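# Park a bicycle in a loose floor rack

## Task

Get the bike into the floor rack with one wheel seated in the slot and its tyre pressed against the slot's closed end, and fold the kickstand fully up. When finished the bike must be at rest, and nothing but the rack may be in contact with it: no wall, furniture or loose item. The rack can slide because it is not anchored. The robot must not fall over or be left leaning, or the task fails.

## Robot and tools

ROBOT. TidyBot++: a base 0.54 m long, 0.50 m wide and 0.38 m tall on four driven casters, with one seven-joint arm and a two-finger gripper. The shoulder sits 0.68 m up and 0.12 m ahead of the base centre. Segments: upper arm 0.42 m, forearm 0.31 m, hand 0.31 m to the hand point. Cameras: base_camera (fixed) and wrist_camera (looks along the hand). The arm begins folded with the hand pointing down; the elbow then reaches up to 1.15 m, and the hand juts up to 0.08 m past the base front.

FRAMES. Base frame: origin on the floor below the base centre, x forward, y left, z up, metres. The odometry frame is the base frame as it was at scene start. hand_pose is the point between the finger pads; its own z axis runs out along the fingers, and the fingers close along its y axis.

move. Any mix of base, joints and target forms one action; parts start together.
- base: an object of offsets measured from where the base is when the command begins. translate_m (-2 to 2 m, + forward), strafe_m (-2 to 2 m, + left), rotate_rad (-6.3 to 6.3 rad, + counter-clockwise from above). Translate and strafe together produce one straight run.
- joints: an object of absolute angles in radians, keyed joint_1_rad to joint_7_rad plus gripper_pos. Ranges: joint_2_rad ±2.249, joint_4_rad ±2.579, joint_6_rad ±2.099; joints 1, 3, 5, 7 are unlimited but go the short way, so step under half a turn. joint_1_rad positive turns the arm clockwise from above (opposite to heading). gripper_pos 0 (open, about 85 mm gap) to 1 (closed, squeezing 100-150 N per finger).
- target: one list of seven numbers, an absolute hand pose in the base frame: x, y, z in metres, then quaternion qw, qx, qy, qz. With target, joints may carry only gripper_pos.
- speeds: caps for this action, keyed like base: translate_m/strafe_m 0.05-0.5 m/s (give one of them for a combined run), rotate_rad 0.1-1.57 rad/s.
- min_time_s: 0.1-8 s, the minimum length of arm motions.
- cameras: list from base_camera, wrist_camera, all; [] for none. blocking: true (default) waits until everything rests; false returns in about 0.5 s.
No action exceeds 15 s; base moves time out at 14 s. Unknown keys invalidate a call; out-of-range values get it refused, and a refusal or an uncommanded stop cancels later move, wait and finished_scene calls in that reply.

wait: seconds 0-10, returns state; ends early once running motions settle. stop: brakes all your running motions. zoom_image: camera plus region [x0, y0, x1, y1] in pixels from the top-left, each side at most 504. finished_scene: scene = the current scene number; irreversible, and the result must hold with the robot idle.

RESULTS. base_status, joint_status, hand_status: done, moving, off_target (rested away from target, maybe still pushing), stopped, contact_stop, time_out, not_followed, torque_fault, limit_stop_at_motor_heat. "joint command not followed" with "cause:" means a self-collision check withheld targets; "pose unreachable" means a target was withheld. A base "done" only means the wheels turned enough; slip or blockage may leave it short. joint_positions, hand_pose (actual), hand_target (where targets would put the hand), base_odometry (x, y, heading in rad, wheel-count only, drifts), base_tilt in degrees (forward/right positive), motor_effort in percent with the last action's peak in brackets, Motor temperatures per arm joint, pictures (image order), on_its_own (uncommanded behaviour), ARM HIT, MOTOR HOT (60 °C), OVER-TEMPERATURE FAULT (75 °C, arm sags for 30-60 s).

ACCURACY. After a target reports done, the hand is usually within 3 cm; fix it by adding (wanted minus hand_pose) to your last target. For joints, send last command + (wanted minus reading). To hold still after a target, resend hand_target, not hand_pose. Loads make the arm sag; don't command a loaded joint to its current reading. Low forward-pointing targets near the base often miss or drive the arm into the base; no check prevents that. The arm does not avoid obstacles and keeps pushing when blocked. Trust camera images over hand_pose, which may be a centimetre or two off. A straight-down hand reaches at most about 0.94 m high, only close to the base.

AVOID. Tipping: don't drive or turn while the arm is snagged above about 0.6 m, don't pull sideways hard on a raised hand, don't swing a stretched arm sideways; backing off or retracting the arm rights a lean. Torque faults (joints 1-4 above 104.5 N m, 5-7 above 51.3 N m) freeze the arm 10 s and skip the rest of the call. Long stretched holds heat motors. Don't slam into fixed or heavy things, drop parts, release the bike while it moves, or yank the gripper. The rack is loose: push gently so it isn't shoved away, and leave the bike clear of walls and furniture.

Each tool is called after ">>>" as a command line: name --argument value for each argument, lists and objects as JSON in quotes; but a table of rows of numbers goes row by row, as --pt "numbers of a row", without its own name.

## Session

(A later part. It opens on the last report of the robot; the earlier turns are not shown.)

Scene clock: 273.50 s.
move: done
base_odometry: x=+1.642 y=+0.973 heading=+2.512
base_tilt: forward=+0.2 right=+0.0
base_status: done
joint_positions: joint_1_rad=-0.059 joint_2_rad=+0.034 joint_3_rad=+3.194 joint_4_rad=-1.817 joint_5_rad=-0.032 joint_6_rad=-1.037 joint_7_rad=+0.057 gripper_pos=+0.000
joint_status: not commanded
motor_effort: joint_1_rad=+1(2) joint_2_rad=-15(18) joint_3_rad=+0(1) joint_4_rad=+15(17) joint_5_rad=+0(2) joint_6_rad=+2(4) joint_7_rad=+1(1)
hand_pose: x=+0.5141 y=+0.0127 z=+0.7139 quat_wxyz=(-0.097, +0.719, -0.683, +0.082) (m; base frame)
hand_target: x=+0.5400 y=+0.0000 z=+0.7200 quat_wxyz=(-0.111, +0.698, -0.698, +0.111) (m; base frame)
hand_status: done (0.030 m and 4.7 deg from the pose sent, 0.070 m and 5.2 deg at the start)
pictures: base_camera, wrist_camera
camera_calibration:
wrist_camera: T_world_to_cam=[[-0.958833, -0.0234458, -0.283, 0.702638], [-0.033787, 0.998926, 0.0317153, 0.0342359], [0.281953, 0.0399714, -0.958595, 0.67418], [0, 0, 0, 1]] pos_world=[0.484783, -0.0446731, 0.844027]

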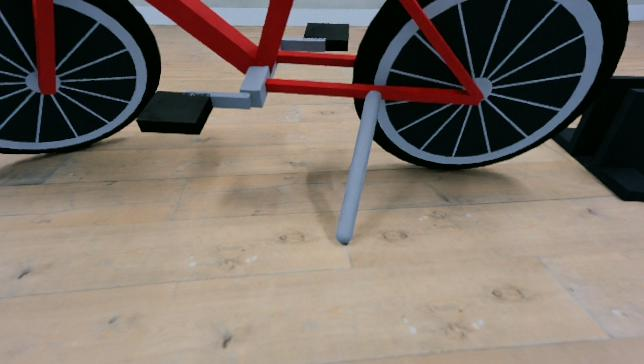

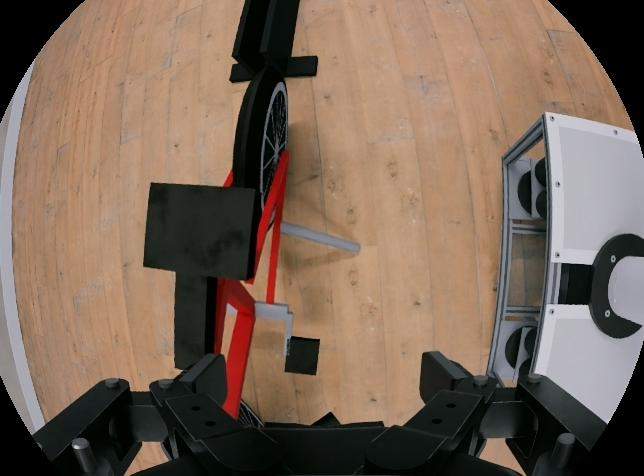

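>>> move --base '{"translate_m": 0.1}' --target '[0.62, 0.025, 0.67, -0.1106, 0.698, -0.698, 0.1106]' --cameras '["all"]'

Scene clock: 275.07 s.
move: done
base_odometry: x=+1.561 y=+1.032 heading=+2.512
base_tilt: forward=+0.2 right=+0.0
base_status: done
joint_positions: joint_1_rad=-0.280 joint_2_rad=+0.256 joint_3_rad=+3.422 joint_4_rad=-1.718 joint_5_rad=-0.058 joint_6_rad=-0.941 joint_7_rad=+0.057 gripper_pos=+0.000
joint_status: not commanded
motor_effort: joint_1_rad=+1(1) joint_2_rad=-22(25) joint_3_rad=+0(1) joint_4_rad=+15(17) joint_5_rad=+1(2) joint_6_rad=+2(3) joint_7_rad=+1(1)
hand_pose: x=+0.5878 y=+0.0194 z=+0.6650 quat_wxyz=(-0.074, +0.718, -0.686, +0.092) (m; base frame)
hand_target: x=+0.6200 y=+0.0250 z=+0.6700 quat_wxyz=(-0.111, +0.698, -0.698, +0.111) (m; base frame)
hand_status: done (0.033 m and 5.4 deg from the pose sent, 0.115 m and 4.7 deg at the start)
pictures: base_camera, wrist_camera
camera_calibration:
wrist_camera: T_world_to_cam=[[-0.96381, -0.0247582, -0.265439, 0.750859], [-0.0221131, 0.999672, -0.0129494, 0.054368], [0.265672, -0.00661106, -0.964041, 0.620209], [0, 0, 0, 1]] pos_world=[0.560115, -0.03166, 0.797918]

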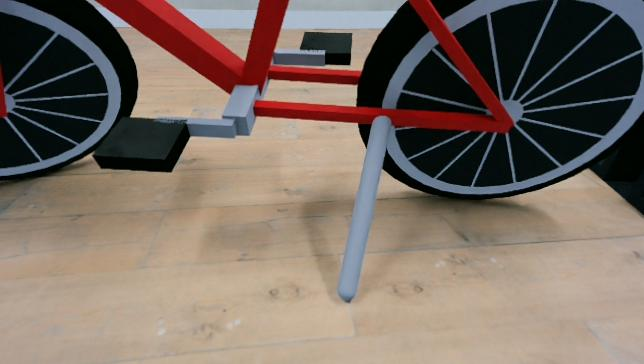

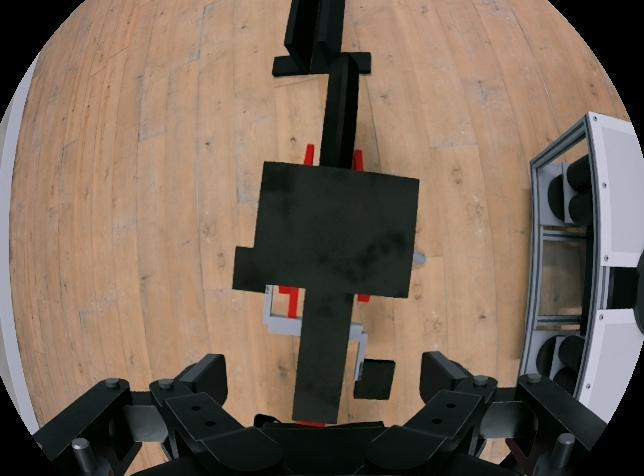

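>>> move --target '[0.642, 0.046, 0.595, -0.1106, 0.698, -0.698, 0.1106]' --min_time_s 1.5 --cameras '["all"]'

Scene clock: 277.97 s.
move: done
base_odometry: x=+1.561 y=+1.032 heading=+2.512
base_tilt: forward=+0.2 right=+0.0
base_status: not commanded
joint_positions: joint_1_rad=-0.389 joint_2_rad=+0.386 joint_3_rad=+3.536 joint_4_rad=-1.745 joint_5_rad=-0.199 joint_6_rad=-0.760 joint_7_rad=+0.081 gripper_pos=+0.000
joint_status: not commanded
motor_effort: joint_1_rad=+1(1) joint_2_rad=-25(26) joint_3_rad=+2(2) joint_4_rad=+14(15) joint_5_rad=+1(2) joint_6_rad=+2(3) joint_7_rad=+1(1)
hand_pose: x=+0.6286 y=+0.0459 z=+0.6131 quat_wxyz=(-0.102, +0.699, -0.701, +0.099) (m; base frame)
hand_target: x=+0.6420 y=+0.0460 z=+0.5950 quat_wxyz=(-0.111, +0.698, -0.698, +0.111) (m; base frame)
hand_status: done (0.022 m and 1.7 deg from the pose sent, 0.092 m and 5.4 deg at the start)
pictures: base_camera, wrist_camera
camera_calibration:
wrist_camera: T_world_to_cam=[[-0.949505, 0.0259487, -0.312678, 0.794683], [0.0202566, 0.999565, 0.0214395, -0.0196717], [0.313098, 0.0140231, -0.949617, 0.519951], [0, 0, 0, 1]] pos_world=[0.592158, -0.00824911, 0.742656]

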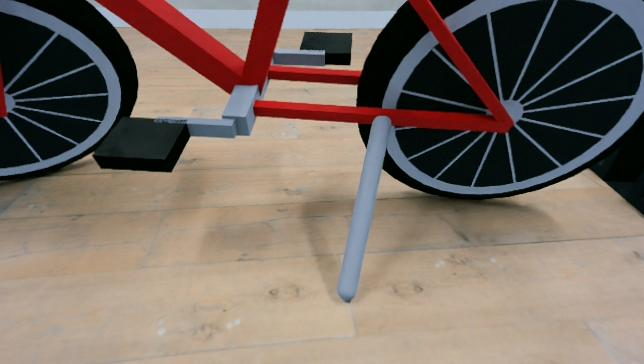

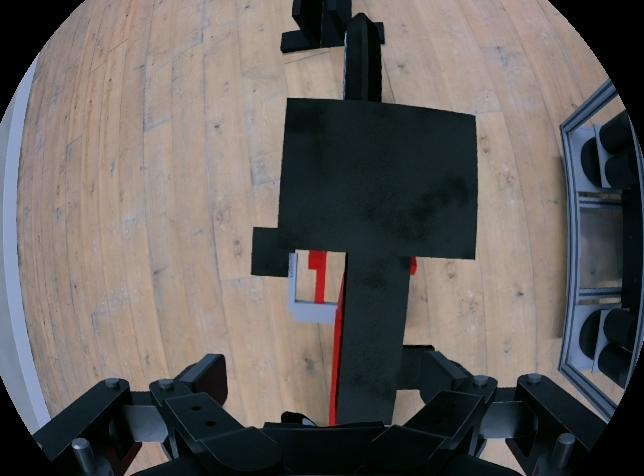

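>>> move --target '[0.615, 0.046, 0.585, -0.1106, 0.698, -0.698, 0.1106]' --min_time_s 1

>>> move --target '[0.630, 0.046, 0.54, -0.1106, 0.698, -0.698, 0.1106]' --min_time_s 1.5 --cameras '["wrist_camera"]'

Scene clock: 279.53 s.
move: done
base_odometry: x=+1.561 y=+1.032 heading=+2.512
base_tilt: forward=+0.2 right=+0.0
base_status: not commanded
joint_positions: joint_1_rad=-0.418 joint_2_rad=+0.386 joint_3_rad=+3.548 joint_4_rad=-1.849 joint_5_rad=-0.199 joint_6_rad=-0.695 joint_7_rad=+0.083 gripper_pos=+0.000
joint_status: not commanded
motor_effort: joint_1_rad=+1(1) joint_2_rad=-24(24) joint_3_rad=+2(3) joint_4_rad=+13(14) joint_5_rad=+1(2) joint_6_rad=+2(3) joint_7_rad=+1(1)
hand_pose: x=+0.5986 y=+0.0457 z=+0.5834 quat_wxyz=(-0.085, +0.702, -0.701, +0.091) (m; base frame)
hand_target: x=+0.6150 y=+0.0460 z=+0.5850 quat_wxyz=(-0.111, +0.698, -0.698, +0.111) (m; base frame)
hand_status: done (0.016 m and 3.8 deg from the pose sent, 0.031 m and 1.7 deg at the start)
pictures: none

Scene clock: 281.33 s.
move: done
base_odometry: x=+1.561 y=+1.032 heading=+2.512
base_tilt: forward=+0.3 right=+0.0
base_status: not commanded
joint_positions: joint_1_rad=-0.418 joint_2_rad=+0.453 joint_3_rad=+3.567 joint_4_rad=-1.862 joint_5_rad=-0.344 joint_6_rad=-0.598 joint_7_rad=+0.213 gripper_pos=+0.000
joint_status: not commanded
motor_effort: joint_1_rad=+1(1) joint_2_rad=-25(25) joint_3_rad=+2(3) joint_4_rad=+12(14) joint_5_rad=+1(2) joint_6_rad=+2(3) joint_7_rad=+1(1)
hand_pose: x=+0.6192 y=+0.0552 z=+0.5578 quat_wxyz=(-0.109, +0.703, -0.696, +0.092) (m; base frame)
hand_target: x=+0.6300 y=+0.0460 z=+0.5400 quat_wxyz=(-0.111, +0.698, -0.698, +0.111) (m; base frame)
hand_status: done (0.023 m and 2.2 deg from the pose sent, 0.054 m and 3.8 deg at the start)
pictures: wrist_camera
camera_calibration:
wrist_camera: T_world_to_cam=[[-0.949726, 0.0182475, -0.312551, 0.768731], [0.00586576, 0.999162, 0.0405097, -0.0292843], [0.313028, 0.0366398, -0.949037, 0.468724], [0, 0, 0, 1]] pos_world=[0.583532, -0.00194162, 0.68629]

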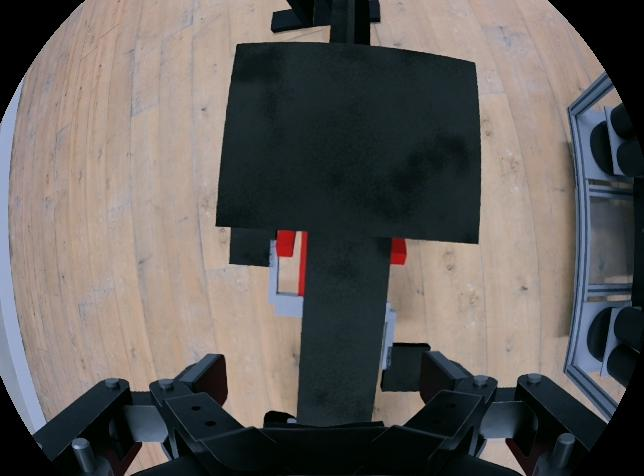

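>>> move --target '[0.634, 0.04, 0.485, -0.1106, 0.698, -0.698, 0.1106]' --min_time_s 1.5 --cameras '["wrist_camera"]'

Scene clock: 283.23 s.
move: done
base_odometry: x=+1.561 y=+1.032 heading=+2.512
base_tilt: forward=+0.2 right=+0.0
base_status: not commanded
joint_positions: joint_1_rad=-0.392 joint_2_rad=+0.560 joint_3_rad=+3.567 joint_4_rad=-1.907 joint_5_rad=-0.518 joint_6_rad=-0.464 joint_7_rad=+0.386 gripper_pos=+0.000
joint_status: not commanded
motor_effort: joint_1_rad=+1(1) joint_2_rad=-27(27) joint_3_rad=+3(3) joint_4_rad=+11(13) joint_5_rad=+1(1) joint_6_rad=+2(3) joint_7_rad=+1(1)
hand_pose: x=+0.6288 y=+0.0465 z=+0.5066 quat_wxyz=(-0.112, +0.702, -0.697, +0.098) (m; base frame)
hand_target: x=+0.6340 y=+0.0400 z=+0.4850 quat_wxyz=(-0.111, +0.698, -0.698, +0.111) (m; base frame)
hand_status: done (0.023 m and 1.5 deg from the pose sent, 0.076 m and 2.2 deg at the start)
pictures: wrist_camera
camera_calibration:
wrist_camera: T_world_to_cam=[[-0.945746, 0.0199083, -0.324297, 0.765338], [0.00885831, 0.99933, 0.0355146, -0.0179501], [0.324786, 0.0307151, -0.945289, 0.40841], [0, 0, 0, 1]] pos_world=[0.591329, -0.00984287, 0.6349]

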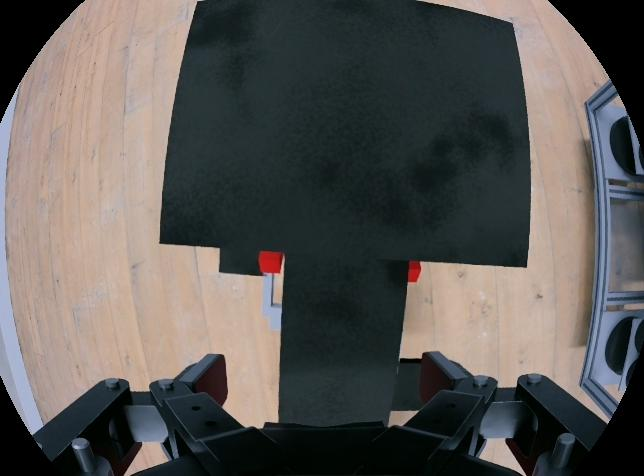

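>>> move --target '[0.634, 0.036, 0.463, -0.1106, 0.698, -0.698, 0.1106]' --min_time_s 1

>>> move --joints '{"gripper_pos": 1}' --cameras '["all"]'

Scene clock: 284.67 s.
move: done
base_odometry: x=+1.561 y=+1.032 heading=+2.512
base_tilt: forward=+0.3 right=+0.0
base_status: not commanded
joint_positions: joint_1_rad=-0.352 joint_2_rad=+0.599 joint_3_rad=+3.532 joint_4_rad=-1.922 joint_5_rad=-0.586 joint_6_rad=-0.405 joint_7_rad=+0.460 gripper_pos=+0.000
joint_status: not commanded
motor_effort: joint_1_rad=+1(1) joint_2_rad=-27(28) joint_3_rad=+3(3) joint_4_rad=+11(11) joint_5_rad=+0(1) joint_6_rad=+2(3) joint_7_rad=+1(1)
hand_pose: x=+0.6320 y=+0.0415 z=+0.4864 quat_wxyz=(-0.114, +0.701, -0.697, +0.100) (m; base frame)
hand_target: x=+0.6340 y=+0.0360 z=+0.4630 quat_wxyz=(-0.111, +0.698, -0.698, +0.111) (m; base frame)
hand_status: done (0.024 m and 1.3 deg from the pose sent, 0.045 m and 1.5 deg at the start)
pictures: none

Scene clock: 285.77 s.
move: off_target
base_odometry: x=+1.561 y=+1.032 heading=+2.512
base_tilt: forward=+0.3 right=+0.0
base_status: not commanded
joint_positions: joint_1_rad=-0.344 joint_2_rad=+0.587 joint_3_rad=+3.530 joint_4_rad=-1.937 joint_5_rad=-0.625 joint_6_rad=-0.400 joint_7_rad=+0.454 gripper_pos=+0.521
joint_status: gripper_pos off_target (ended at +0.521, target +1.000)
motor_effort: joint_1_rad=+1(1) joint_2_rad=-17(27) joint_3_rad=+2(3) joint_4_rad=+11(15) joint_5_rad=+4(12) joint_6_rad=+5(8) joint_7_rad=+4(12)
hand_pose: x=+0.6298 y=+0.0411 z=+0.4894 quat_wxyz=(-0.125, +0.682, -0.714, +0.095) (m; base frame)
hand_target: x=+0.6340 y=+0.0360 z=+0.4630 quat_wxyz=(-0.111, +0.698, -0.698, +0.111) (m; base frame)
hand_status: not commanded
pictures: base_camera, wrist_camera
camera_calibration:
wrist_camera: T_world_to_cam=[[-0.938753, 0.076524, -0.335988, 0.759903], [0.0575027, 0.996147, 0.0662177, -0.0574758], [0.33976, 0.0428419, -0.939536, 0.379282], [0, 0, 0, 1]] pos_world=[0.587801, -0.0171456, 0.615473]

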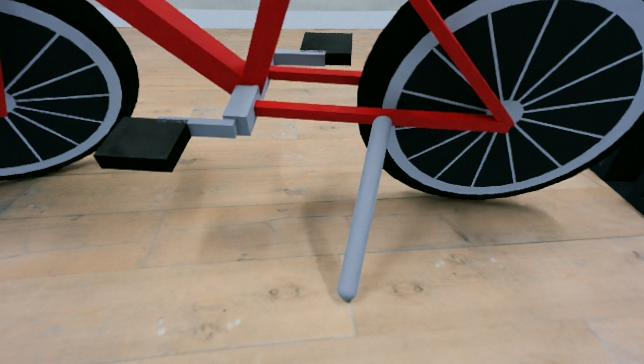

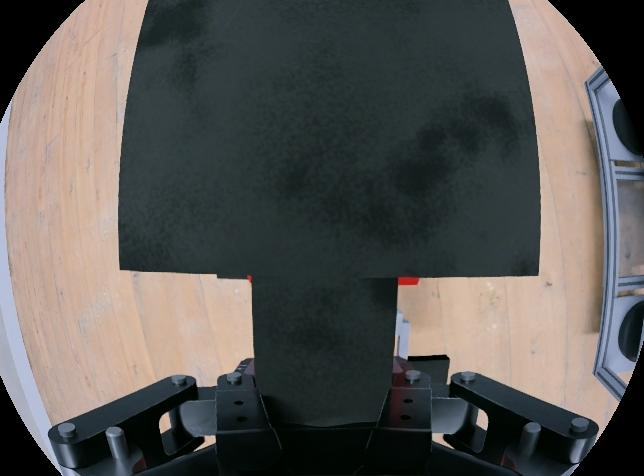

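>>> move --target '[0.70, 0.036, 0.475, -0.0555, 0.705, -0.705, 0.0555]' --min_time_s 2 --cameras '["all"]'

>>> move --target '[0.76, 0.036, 0.48, 0.0, 0.707, -0.707, 0.0]' --min_time_s 2 --cameras '["all"]'

Scene clock: 288.23 s.
move: done
base_odometry: x=+1.561 y=+1.032 heading=+2.512
base_tilt: forward=+0.2 right=+0.0
base_status: not commanded
joint_positions: joint_1_rad=-0.291 joint_2_rad=+0.717 joint_3_rad=+3.530 joint_4_rad=-1.564 joint_5_rad=-0.455 joint_6_rad=-0.739 joint_7_rad=+0.261 gripper_pos=+0.525
joint_status: not commanded
motor_effort: joint_1_rad=-1(3) joint_2_rad=-30(30) joint_3_rad=+3(3) joint_4_rad=+17(19) joint_5_rad=+3(4) joint_6_rad=+10(12) joint_7_rad=+4(5)
hand_pose: x=+0.6959 y=+0.0462 z=+0.5019 quat_wxyz=(-0.091, +0.690, -0.716, +0.052) (m; base frame)
hand_target: x=+0.7000 y=+0.0360 z=+0.4750 quat_wxyz=(-0.055, +0.705, -0.705, +0.055) (m; base frame)
hand_status: done (0.029 m and 4.6 deg from the pose sent, 0.072 m and 9.6 deg at the start)
pictures: base_camera, wrist_camera
camera_calibration:
wrist_camera: T_world_to_cam=[[-0.970697, 0.0665044, -0.230922, 0.795713], [0.0502175, 0.995864, 0.0757115, -0.0667662], [0.235002, 0.0618966, -0.970022, 0.455679], [0, 0, 0, 1]] pos_world=[0.668663, -0.0146333, 0.630821]

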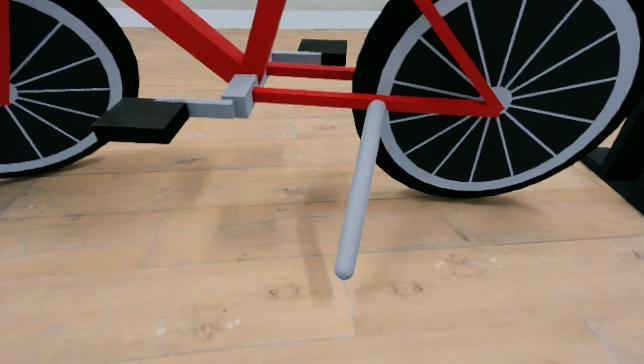

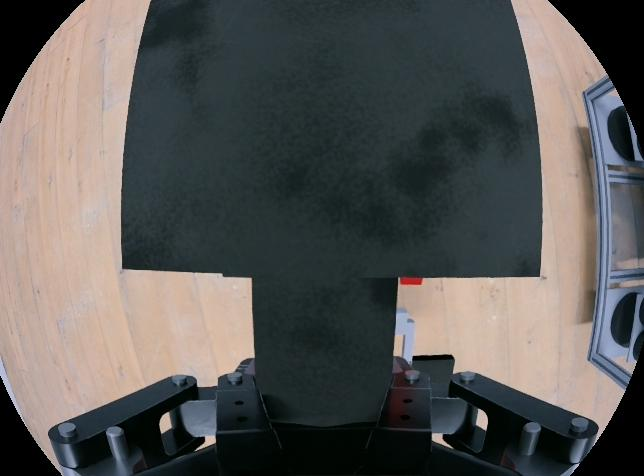

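Scene clock: 290.53 s.
move: done
base_odometry: x=+1.561 y=+1.032 heading=+2.512
base_tilt: forward=+0.2 right=+0.0
base_status: not commanded
joint_positions: joint_1_rad=-0.185 joint_2_rad=+0.942 joint_3_rad=+3.461 joint_4_rad=-1.030 joint_5_rad=-0.350 joint_6_rad=-1.161 joint_7_rad=+0.118 gripper_pos=+0.526
joint_status: not commanded
motor_effort: joint_1_rad=+0(1) joint_2_rad=-40(41) joint_3_rad=+3(4) joint_4_rad=+17(18) joint_5_rad=+4(5) joint_6_rad=+6(12) joint_7_rad=+4(5)
hand_pose: x=+0.7650 y=+0.0523 z=+0.5043 quat_wxyz=(-0.042, +0.701, -0.712, -0.003) (m; base frame)
hand_target: x=+0.7600 y=+0.0360 z=+0.4800 quat_wxyz=(+0.000, +0.707, -0.707, +0.000) (m; base frame)
hand_status: done (0.030 m and 4.9 deg from the pose sent, 0.068 m and 12.2 deg at the start)
pictures: base_camera, wrist_camera
camera_calibration:
wrist_camera: T_world_to_cam=[[-0.995412, 0.0441695, -0.084875, 0.809281], [0.0376103, 0.996292, 0.0773829, -0.0678156], [0.0879783, 0.0738357, -0.993382, 0.564989], [0, 0, 0, 1]] pos_world=[0.758412, -0.00989772, 0.635185]

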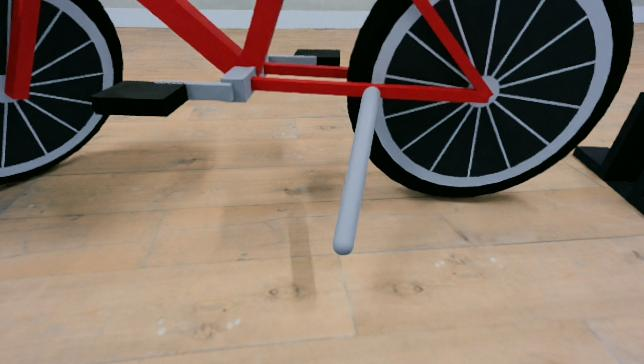

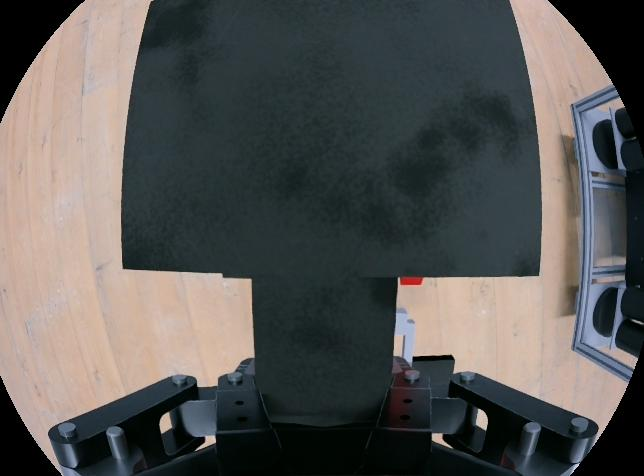

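>>> move --target '[0.79, 0.03, 0.48, 0.0436, 0.706, -0.706, -0.0436]' --min_time_s 1.5

>>> move --base '{"strafe_m": -0.05}' --speeds '{"strafe_m": 0.08}' --cameras '["all"]'

Scene clock: 292.60 s.
move: done
base_odometry: x=+1.561 y=+1.032 heading=+2.512
base_tilt: forward=+0.2 right=+0.0
base_status: not commanded
joint_positions: joint_1_rad=-0.111 joint_2_rad=+1.186 joint_3_rad=+3.357 joint_4_rad=-0.482 joint_5_rad=-0.272 joint_6_rad=-1.537 joint_7_rad=+0.026 gripper_pos=+0.526
joint_status: not commanded
motor_effort: joint_1_rad=+3(3) joint_2_rad=-48(48) joint_3_rad=+2(4) joint_4_rad=+17(18) joint_5_rad=+5(5) joint_6_rad=+1(7) joint_7_rad=+5(6)
hand_pose: x=+0.8039 y=+0.0705 z=+0.4995 quat_wxyz=(-0.007, +0.718, -0.695, -0.044) (m; base frame)
hand_target: x=+0.7900 y=+0.0300 z=+0.4800 quat_wxyz=(+0.044, +0.706, -0.706, -0.044) (m; base frame)
hand_status: done (0.047 m and 6.1 deg from the pose sent, 0.041 m and 10.9 deg at the start)
pictures: none

Scene clock: 293.80 s.
move: done
base_odometry: x=+1.590 y=+1.072 heading=+2.512
base_tilt: forward=+0.3 right=+0.0
base_status: done
joint_positions: joint_1_rad=-0.110 joint_2_rad=+1.191 joint_3_rad=+3.336 joint_4_rad=-0.466 joint_5_rad=-0.272 joint_6_rad=-1.537 joint_7_rad=-0.042 gripper_pos=+0.526
joint_status: not commanded
motor_effort: joint_1_rad=+8(9) joint_2_rad=-50(50) joint_3_rad=+5(6) joint_4_rad=+16(16) joint_5_rad=+10(14) joint_6_rad=-4(9) joint_7_rad=+11(16)
hand_pose: x=+0.8072 y=+0.0795 z=+0.5013 quat_wxyz=(-0.015, +0.698, -0.714, -0.048) (m; base frame)
hand_target: x=+0.7900 y=+0.0300 z=+0.4800 quat_wxyz=(+0.044, +0.706, -0.706, -0.044) (m; base frame)
hand_status: not commanded
pictures: base_camera, wrist_camera
camera_calibration:
wrist_camera: T_world_to_cam=[[-0.998691, 0.0480968, 0.0174217, 0.800946], [0.0496, 0.993777, 0.099737, -0.116947], [-0.0125162, 0.100471, -0.994861, 0.636113], [0, 0, 0, 1]] pos_world=[0.81366, 0.0137857, 0.630555]

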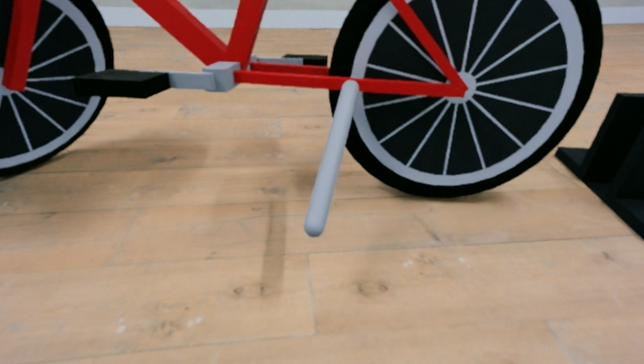

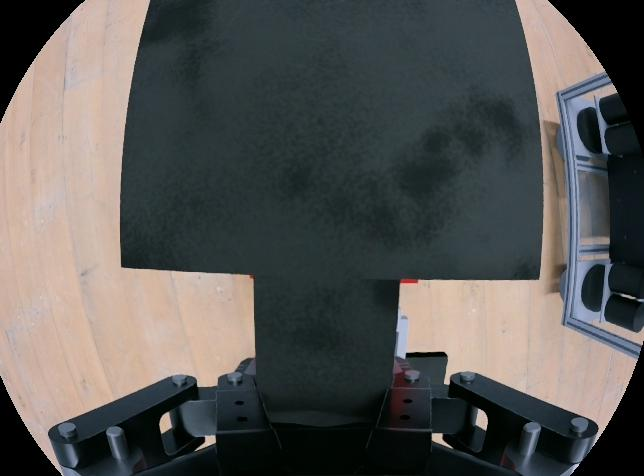

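>>> move --base '{"translate_m": 0.03, "strafe_m": -0.08}' --speeds '{"strafe_m": 0.08}' --cameras '["all"]'

Scene clock: 295.80 s.
move: done
base_odometry: x=+1.613 y=+1.155 heading=+2.512
base_tilt: forward=+0.3 right=+0.0
base_status: done
joint_positions: joint_1_rad=-0.118 joint_2_rad=+1.195 joint_3_rad=+3.330 joint_4_rad=-0.465 joint_5_rad=-0.272 joint_6_rad=-1.547 joint_7_rad=-0.061 gripper_pos=+0.526
joint_status: not commanded
motor_effort: joint_1_rad=+7(11) joint_2_rad=-47(50) joint_3_rad=+6(6) joint_4_rad=+16(18) joint_5_rad=+14(14) joint_6_rad=-2(5) joint_7_rad=+15(19)
hand_pose: x=+0.8029 y=+0.0871 z=+0.4994 quat_wxyz=(-0.011, +0.694, -0.717, -0.055) (m; base frame)
hand_target: x=+0.7900 y=+0.0300 z=+0.4800 quat_wxyz=(+0.044, +0.706, -0.706, -0.044) (m; base frame)
hand_status: not commanded
pictures: base_camera, wrist_camera
camera_calibration:
wrist_camera: T_world_to_cam=[[-0.997902, 0.0561228, 0.0322763, 0.787634], [0.0591702, 0.992935, 0.102852, -0.133212], [-0.026276, 0.104546, -0.994173, 0.643707], [0, 0, 0, 1]] pos_world=[0.810778, 0.02077, 0.628235]

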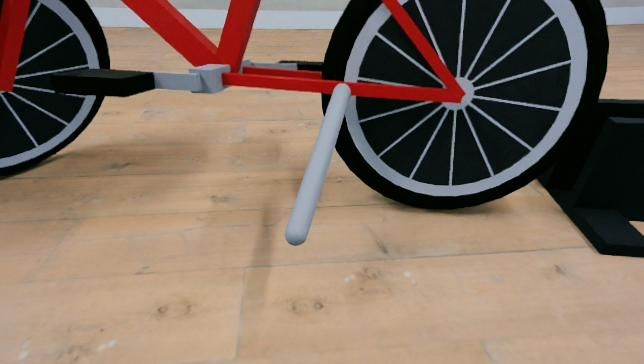

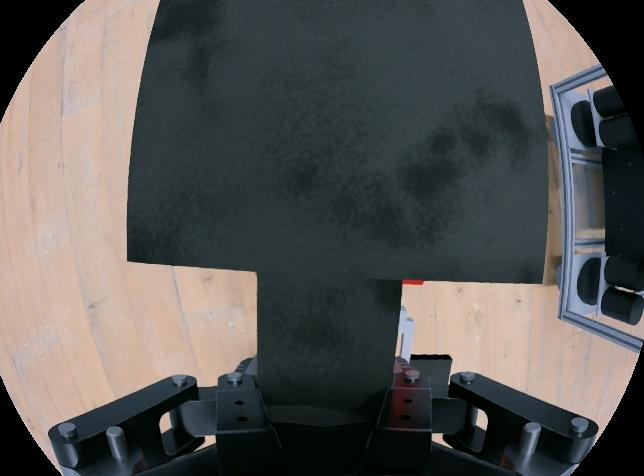

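>>> move --target '[0.79, 0.03, 0.60, 0.0436, 0.706, -0.706, -0.0436]' --min_time_s 1.5 --cameras '["all"]'

Scene clock: 307.50 s.
move: time_out
base_odometry: x=+1.613 y=+1.155 heading=+2.512
base_tilt: forward=+0.3 right=+0.0
base_status: not commanded
joint_positions: joint_1_rad=-0.126 joint_2_rad=+1.306 joint_3_rad=+3.196 joint_4_rad=-0.193 joint_5_rad=-0.043 joint_6_rad=-1.802 joint_7_rad=-0.064 gripper_pos=+0.573
joint_status: not commanded
on_its_own: gripper_pos moved +0.047 toward your old target +1.000
motor_effort: joint_1_rad=+3(13) joint_2_rad=-47(85) joint_3_rad=+1(6) joint_4_rad=+14(29) joint_5_rad=+2(14) joint_6_rad=-4(29) joint_7_rad=+2(18)
hand_pose: x=+0.7846 y=+0.0802 z=+0.5064 quat_wxyz=(+0.064, +0.722, -0.687, -0.047) (m; base frame)
hand_target: x=+0.7850 y=+0.0715 z=+0.5029 quat_wxyz=(+0.066, +0.719, -0.690, -0.048) (m; base frame)
hand_status: time_out (0.106 m and 3.7 deg from the pose sent, 0.116 m and 6.7 deg at the start; a joint's target at an end of its range on 54 of 300 steps)
pictures: base_camera, wrist_camera
camera_calibration:
wrist_camera: T_world_to_cam=[[-0.991883, -0.0253262, 0.124605, 0.724542], [-0.0269469, 0.999573, -0.0113382, -0.00113936], [-0.124265, -0.0146039, -0.992142, 0.736357], [0, 0, 0, 1]] pos_world=[0.810134, 0.0302424, 0.640276]

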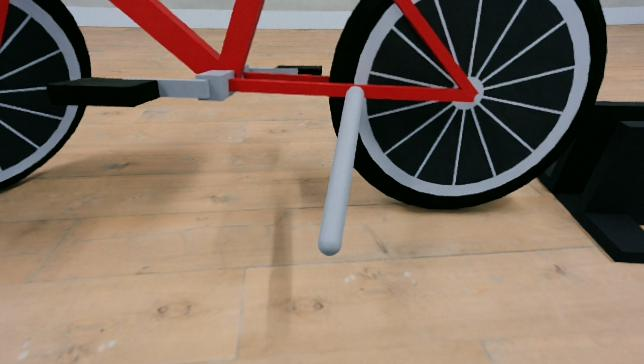

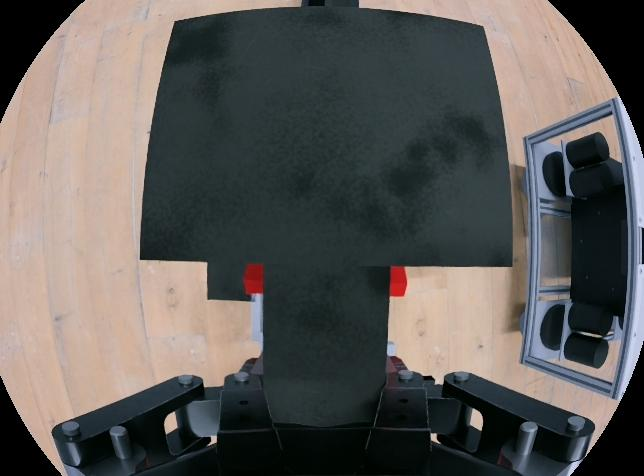

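>>> move --target '[0.765, 0.07, 0.465, 0.01, 0.707, -0.707, -0.01]' --min_time_s 1.5 --cameras '["all"]'

Scene clock: 309.77 s.
move: off_target
base_odometry: x=+1.613 y=+1.155 heading=+2.512
base_tilt: forward=+0.2 right=+0.0
base_status: not commanded
joint_positions: joint_1_rad=-0.201 joint_2_rad=+1.007 joint_3_rad=+3.404 joint_4_rad=-0.852 joint_5_rad=-0.200 joint_6_rad=-1.372 joint_7_rad=-0.009 gripper_pos=+0.573
joint_status: not commanded
motor_effort: joint_1_rad=+1(4) joint_2_rad=-28(47) joint_3_rad=+1(2) joint_4_rad=+10(14) joint_5_rad=+0(4) joint_6_rad=+5(5) joint_7_rad=+0(2)
hand_pose: x=+0.7518 y=+0.0627 z=+0.5110 quat_wxyz=(+0.033, +0.705, -0.708, -0.014) (m; base frame)
hand_target: x=+0.7650 y=+0.0700 z=+0.4650 quat_wxyz=(+0.010, +0.707, -0.707, -0.010) (m; base frame)
hand_status: off_target (0.048 m and 2.7 deg from the pose sent, 0.047 m and 8.1 deg at the start)
pictures: base_camera, wrist_camera
camera_calibration:
wrist_camera: T_world_to_cam=[[-0.999052, 0.028795, 0.0326347, 0.739928], [0.0282194, 0.99944, -0.0179617, -0.0226339], [-0.0331336, -0.0170237, -0.999306, 0.671839], [0, 0, 0, 1]] pos_world=[0.762126, 0.0127523, 0.646819]

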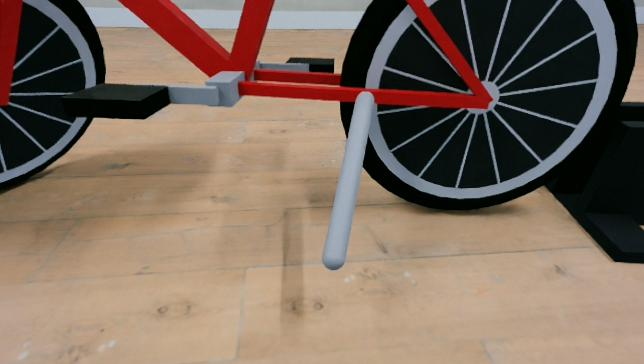

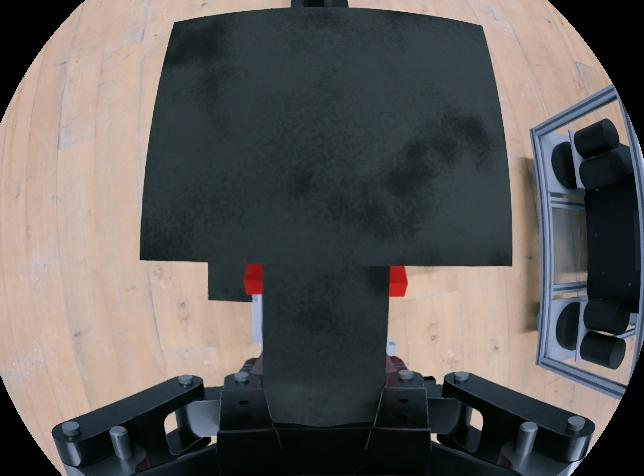

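>>> move --base '{"strafe_m": -0.08}' --speeds '{"strafe_m": 0.08}' --cameras '["all"]'

Scene clock: 311.47 s.
move: done
base_odometry: x=+1.660 y=+1.220 heading=+2.512
base_tilt: forward=+0.2 right=+0.0
base_status: done
joint_positions: joint_1_rad=-0.249 joint_2_rad=+1.006 joint_3_rad=+3.404 joint_4_rad=-0.854 joint_5_rad=-0.309 joint_6_rad=-1.350 joint_7_rad=-0.030 gripper_pos=+0.573
joint_status: not commanded
motor_effort: joint_1_rad=+8(10) joint_2_rad=-28(30) joint_3_rad=+6(8) joint_4_rad=+10(11) joint_5_rad=+14(16) joint_6_rad=+4(6) joint_7_rad=+15(16)
hand_pose: x=+0.7529 y=+0.1263 z=+0.5116 quat_wxyz=(-0.010, +0.705, -0.708, -0.044) (m; base frame)
hand_target: x=+0.7650 y=+0.0700 z=+0.4650 quat_wxyz=(+0.010, +0.707, -0.707, -0.010) (m; base frame)
hand_status: not commanded
pictures: base_camera, wrist_camera
camera_calibration:
wrist_camera: T_world_to_cam=[[-0.999441, 0.0285243, 0.0174347, 0.747329], [0.0299188, 0.995863, 0.0857958, -0.140084], [-0.0149153, 0.0862694, -0.99616, 0.645218], [0, 0, 0, 1]] pos_world=[0.760726, 0.0625251, 0.64173]

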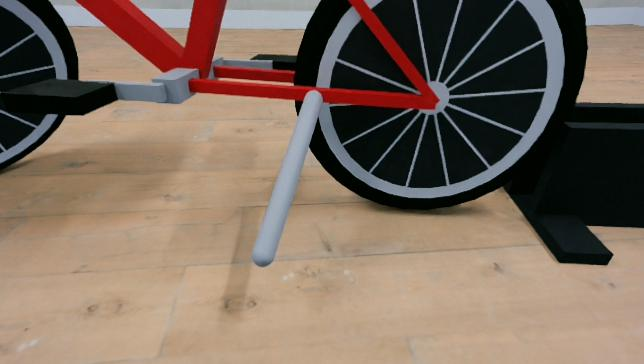

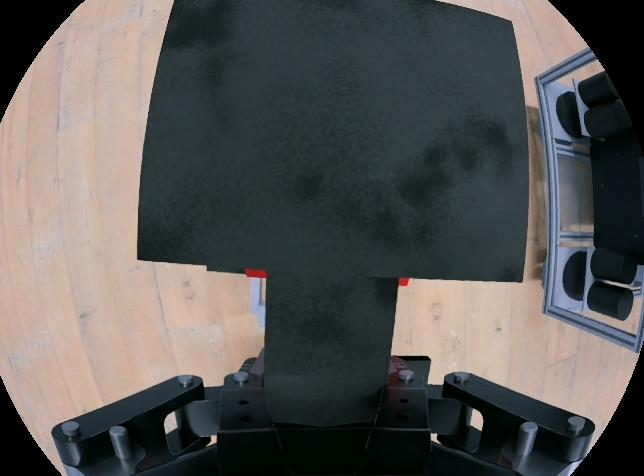

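>>> zoom_image --camera "base_camera" --region '[404, 40, 644, 280]'

Scaled by 2.100.

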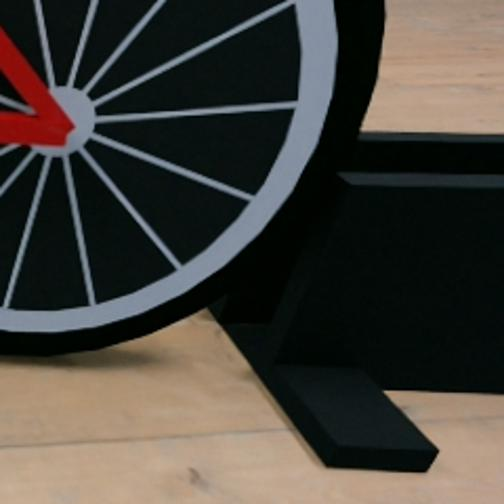

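>>> move --base '{"strafe_m": -0.07}' --speeds '{"strafe_m": 0.08}' --cameras '["all"]'

Scene clock: 315.43 s.
move: done
base_odometry: x=+1.701 y=+1.276 heading=+2.513
base_tilt: forward=+0.2 right=-0.1
base_status: done
joint_positions: joint_1_rad=-0.261 joint_2_rad=+1.004 joint_3_rad=+3.401 joint_4_rad=-0.858 joint_5_rad=-0.325 joint_6_rad=-1.341 joint_7_rad=-0.040 gripper_pos=+0.573
joint_status: not commanded
motor_effort: joint_1_rad=+8(13) joint_2_rad=-28(31) joint_3_rad=+6(10) joint_4_rad=+11(11) joint_5_rad=+15(18) joint_6_rad=+5(7) joint_7_rad=+17(19)
hand_pose: x=+0.7524 y=+0.1397 z=+0.5117 quat_wxyz=(-0.017, +0.704, -0.708, -0.049) (m; base frame)
hand_target: x=+0.7650 y=+0.0700 z=+0.4650 quat_wxyz=(+0.010, +0.707, -0.707, -0.010) (m; base frame)
hand_status: not commanded
pictures: base_camera, wrist_camera
camera_calibration:
wrist_camera: T_world_to_cam=[[-0.99942, 0.030997, 0.0141122, 0.747769], [0.0322995, 0.994049, 0.104035, -0.16426], [-0.0108035, 0.10443, -0.994474, 0.637656], [0, 0, 0, 1]] pos_world=[0.759529, 0.073514, 0.640668]

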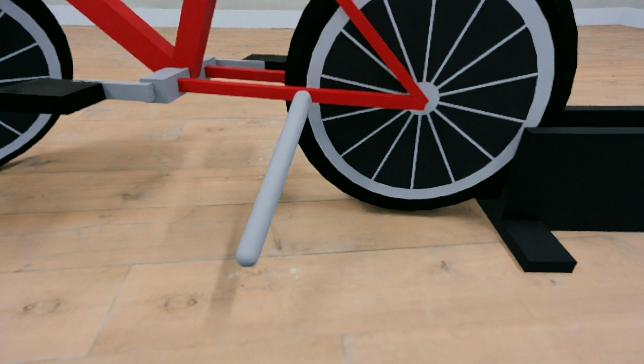

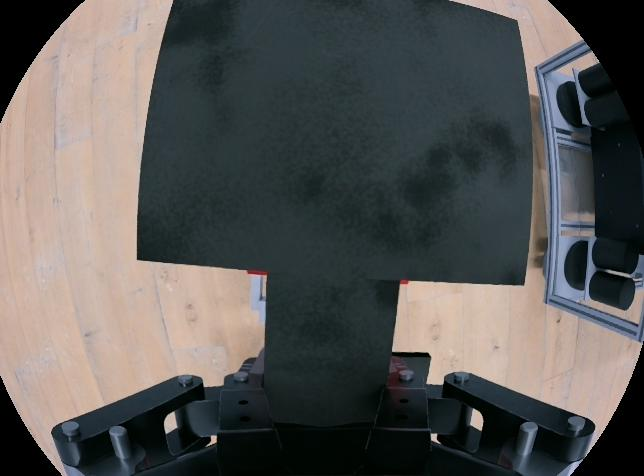

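>>> move --base '{"strafe_m": -0.1}' --speeds '{"strafe_m": 0.08}' --cameras '["all"]'

Scene clock: 317.30 s.
move: done
base_odometry: x=+1.760 y=+1.357 heading=+2.513
base_tilt: forward=+0.3 right=+0.0
base_status: done
joint_positions: joint_1_rad=-0.272 joint_2_rad=+1.002 joint_3_rad=+3.398 joint_4_rad=-0.863 joint_5_rad=-0.332 joint_6_rad=-1.340 joint_7_rad=-0.044 gripper_pos=+0.573
joint_status: not commanded
motor_effort: joint_1_rad=+9(14) joint_2_rad=-30(30) joint_3_rad=+7(10) joint_4_rad=+11(12) joint_5_rad=+15(19) joint_6_rad=+7(10) joint_7_rad=+16(20)
hand_pose: x=+0.7491 y=+0.1498 z=+0.5116 quat_wxyz=(-0.019, +0.706, -0.706, -0.053) (m; base frame)
hand_target: x=+0.7650 y=+0.0700 z=+0.4650 quat_wxyz=(+0.010, +0.707, -0.707, -0.010) (m; base frame)
hand_status: not commanded
pictures: base_camera, wrist_camera
camera_calibration:
wrist_camera: T_world_to_cam=[[-0.999528, 0.0250802, 0.0177662, 0.743221], [0.0269201, 0.993311, 0.112284, -0.174307], [-0.0148313, 0.11271, -0.993517, 0.637743], [0, 0, 0, 1]] pos_world=[0.757021, 0.0826208, 0.639976]

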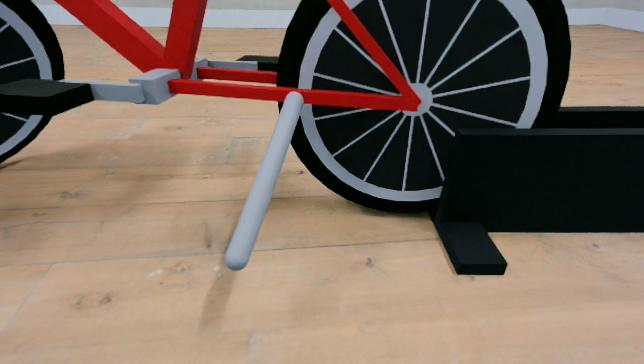

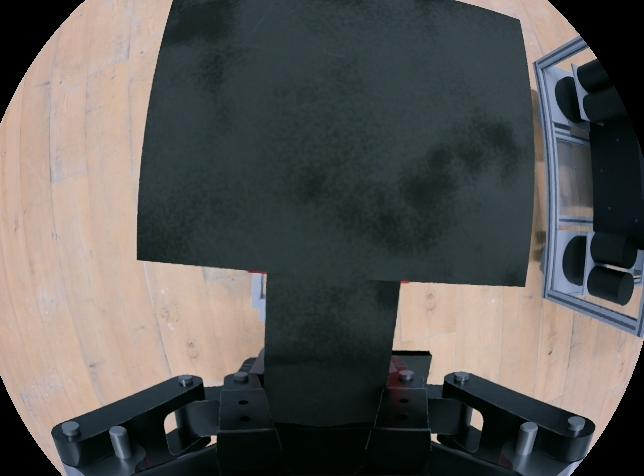

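>>> move --base '{"strafe_m": -0.15}' --speeds '{"strafe_m": 0.1}' --cameras '["all"]'

Scene clock: 319.50 s.
move: done
base_odometry: x=+1.847 y=+1.478 heading=+2.513
base_tilt: forward=+0.2 right=+0.0
base_status: done
joint_positions: joint_1_rad=-0.305 joint_2_rad=+1.001 joint_3_rad=+3.378 joint_4_rad=-0.868 joint_5_rad=-0.348 joint_6_rad=-1.338 joint_7_rad=-0.049 gripper_pos=+0.573
joint_status: not commanded
motor_effort: joint_1_rad=+15(19) joint_2_rad=-31(33) joint_3_rad=+11(14) joint_4_rad=+11(12) joint_5_rad=+17(22) joint_6_rad=+5(9) joint_7_rad=+15(19)
hand_pose: x=+0.7399 y=+0.1841 z=+0.5117 quat_wxyz=(-0.027, +0.717, -0.694, -0.067) (m; base frame)
hand_target: x=+0.7650 y=+0.0700 z=+0.4650 quat_wxyz=(+0.010, +0.707, -0.707, -0.010) (m; base frame)
hand_status: not commanded
pictures: base_camera, wrist_camera
camera_calibration:
wrist_camera: T_world_to_cam=[[-0.999634, -0.00868038, 0.0256343, 0.735423], [-0.00491136, 0.989625, 0.143587, -0.199884], [-0.0266148, 0.143409, -0.989306, 0.634758], [0, 0, 0, 1]] pos_world=[0.751066, 0.113164, 0.637819]

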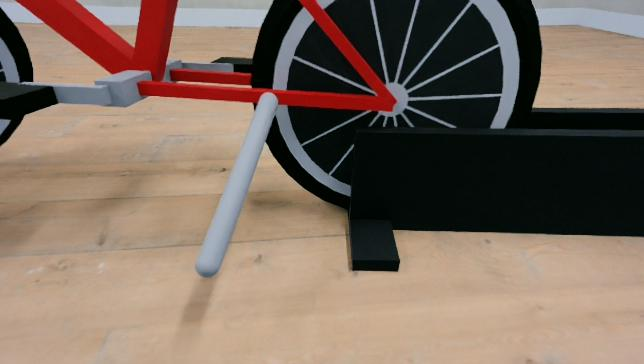

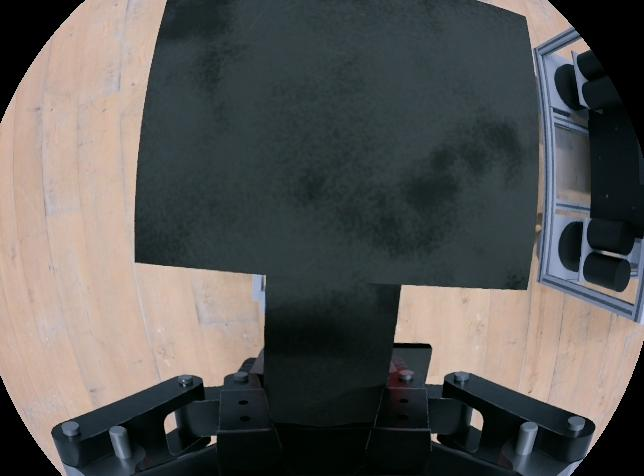

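>>> move --base '{"strafe_m": -0.12}' --speeds '{"strafe_m": 0.1}' --cameras '["all"]'

Scene clock: 322.00 s.
move: done
base_odometry: x=+1.918 y=+1.575 heading=+2.514
base_tilt: forward=+0.2 right=+0.0
base_status: done
joint_positions: joint_1_rad=-0.310 joint_2_rad=+1.000 joint_3_rad=+3.371 joint_4_rad=-0.871 joint_5_rad=-0.353 joint_6_rad=-1.334 joint_7_rad=-0.051 gripper_pos=+0.573
joint_status: not commanded
motor_effort: joint_1_rad=+15(21) joint_2_rad=-31(34) joint_3_rad=+11(15) joint_4_rad=+10(13) joint_5_rad=+17(22) joint_6_rad=+6(8) joint_7_rad=+13(18)
hand_pose: x=+0.7380 y=+0.1914 z=+0.5116 quat_wxyz=(-0.030, +0.718, -0.692, -0.071) (m; base frame)
hand_target: x=+0.7650 y=+0.0700 z=+0.4650 quat_wxyz=(+0.010, +0.707, -0.707, -0.010) (m; base frame)
hand_status: not commanded
pictures: base_camera, wrist_camera
camera_calibration:
wrist_camera: T_world_to_cam=[[-0.999572, -0.0131494, 0.0261365, 0.734258], [-0.00900572, 0.988222, 0.152764, -0.208526], [-0.0278374, 0.152463, -0.987917, 0.632006], [0, 0, 0, 1]] pos_world=[0.749659, 0.119367, 0.637034]

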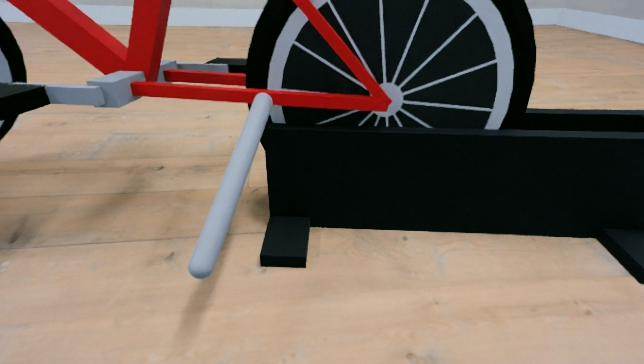

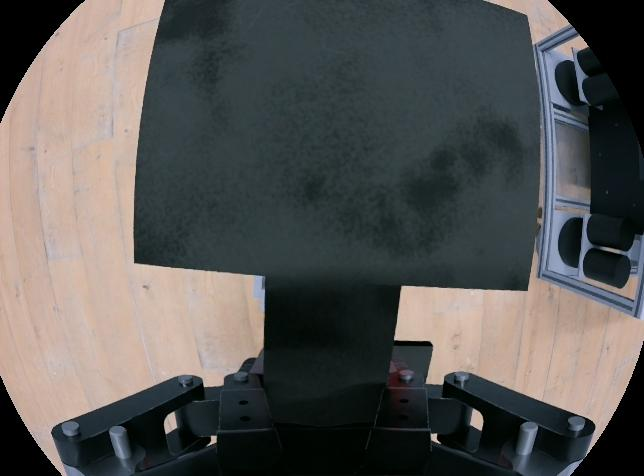

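>>> move --base '{"strafe_m": -0.07}' --speeds '{"strafe_m": 0.08}' --cameras '["all"]'

Scene clock: 323.50 s.
move: done
base_odometry: x=+1.959 y=+1.632 heading=+2.514
base_tilt: forward=+0.2 right=+0.0
base_status: done
joint_positions: joint_1_rad=-0.305 joint_2_rad=+1.000 joint_3_rad=+3.371 joint_4_rad=-0.872 joint_5_rad=-0.355 joint_6_rad=-1.333 joint_7_rad=-0.051 gripper_pos=+0.573
joint_status: not commanded
motor_effort: joint_1_rad=+13(21) joint_2_rad=-31(33) joint_3_rad=+10(14) joint_4_rad=+11(12) joint_5_rad=+17(22) joint_6_rad=+6(8) joint_7_rad=+14(16)
hand_pose: x=+0.7389 y=+0.1892 z=+0.5116 quat_wxyz=(-0.031, +0.716, -0.694, -0.072) (m; base frame)
hand_target: x=+0.7650 y=+0.0700 z=+0.4650 quat_wxyz=(+0.010, +0.707, -0.707, -0.010) (m; base frame)
hand_status: not commanded
pictures: base_camera, wrist_camera
camera_calibration:
wrist_camera: T_world_to_cam=[[-0.999633, -0.00745177, 0.0260627, 0.734066], [-0.00331176, 0.987843, 0.155419, -0.21183], [-0.026904, 0.155276, -0.987505, 0.630932], [0, 0, 0, 1]] pos_world=[0.750069, 0.116757, 0.636839]

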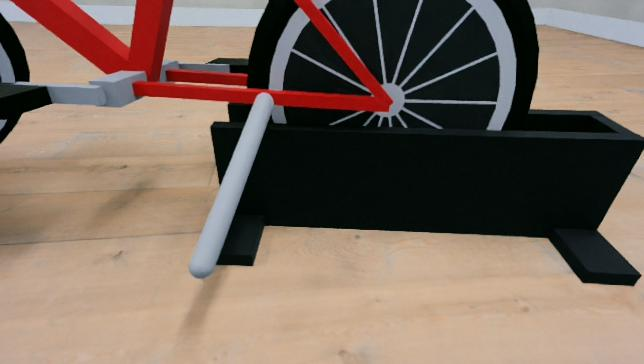

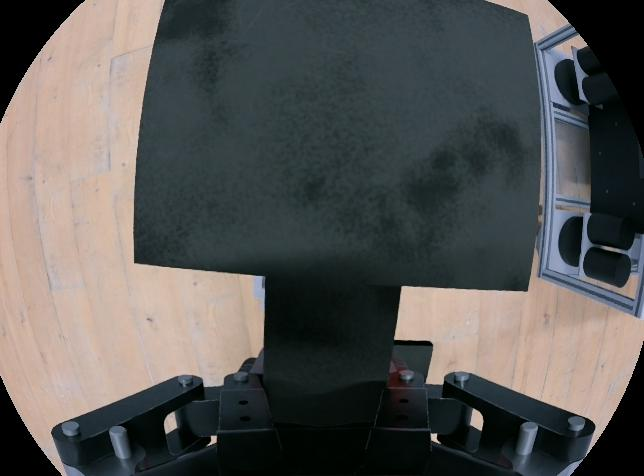

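>>> move --base '{"strafe_m": -0.09}' --speeds '{"strafe_m": 0.08}' --cameras '["base_camera"]'

Scene clock: 325.27 s.
move: done
base_odometry: x=+2.011 y=+1.705 heading=+2.515
base_tilt: forward=+0.3 right=+0.0
base_status: done
joint_positions: joint_1_rad=-0.298 joint_2_rad=+0.999 joint_3_rad=+3.371 joint_4_rad=-0.873 joint_5_rad=-0.357 joint_6_rad=-1.332 joint_7_rad=-0.051 gripper_pos=+0.573
joint_status: not commanded
motor_effort: joint_1_rad=+13(20) joint_2_rad=-31(33) joint_3_rad=+9(13) joint_4_rad=+11(13) joint_5_rad=+16(21) joint_6_rad=+7(10) joint_7_rad=+15(17)
hand_pose: x=+0.7399 y=+0.1856 z=+0.5115 quat_wxyz=(-0.032, +0.713, -0.696, -0.072) (m; base frame)
hand_target: x=+0.7650 y=+0.0700 z=+0.4650 quat_wxyz=(+0.010, +0.707, -0.707, -0.010) (m; base frame)
hand_status: not commanded
pictures: base_camera

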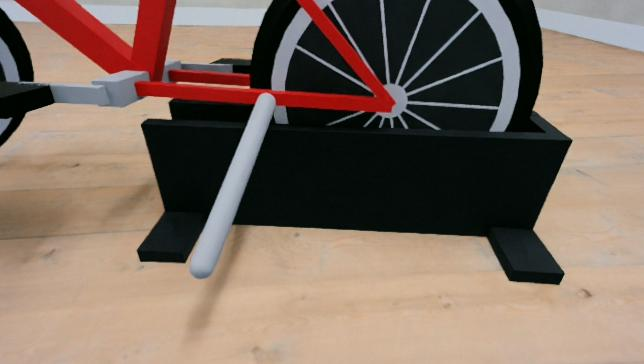

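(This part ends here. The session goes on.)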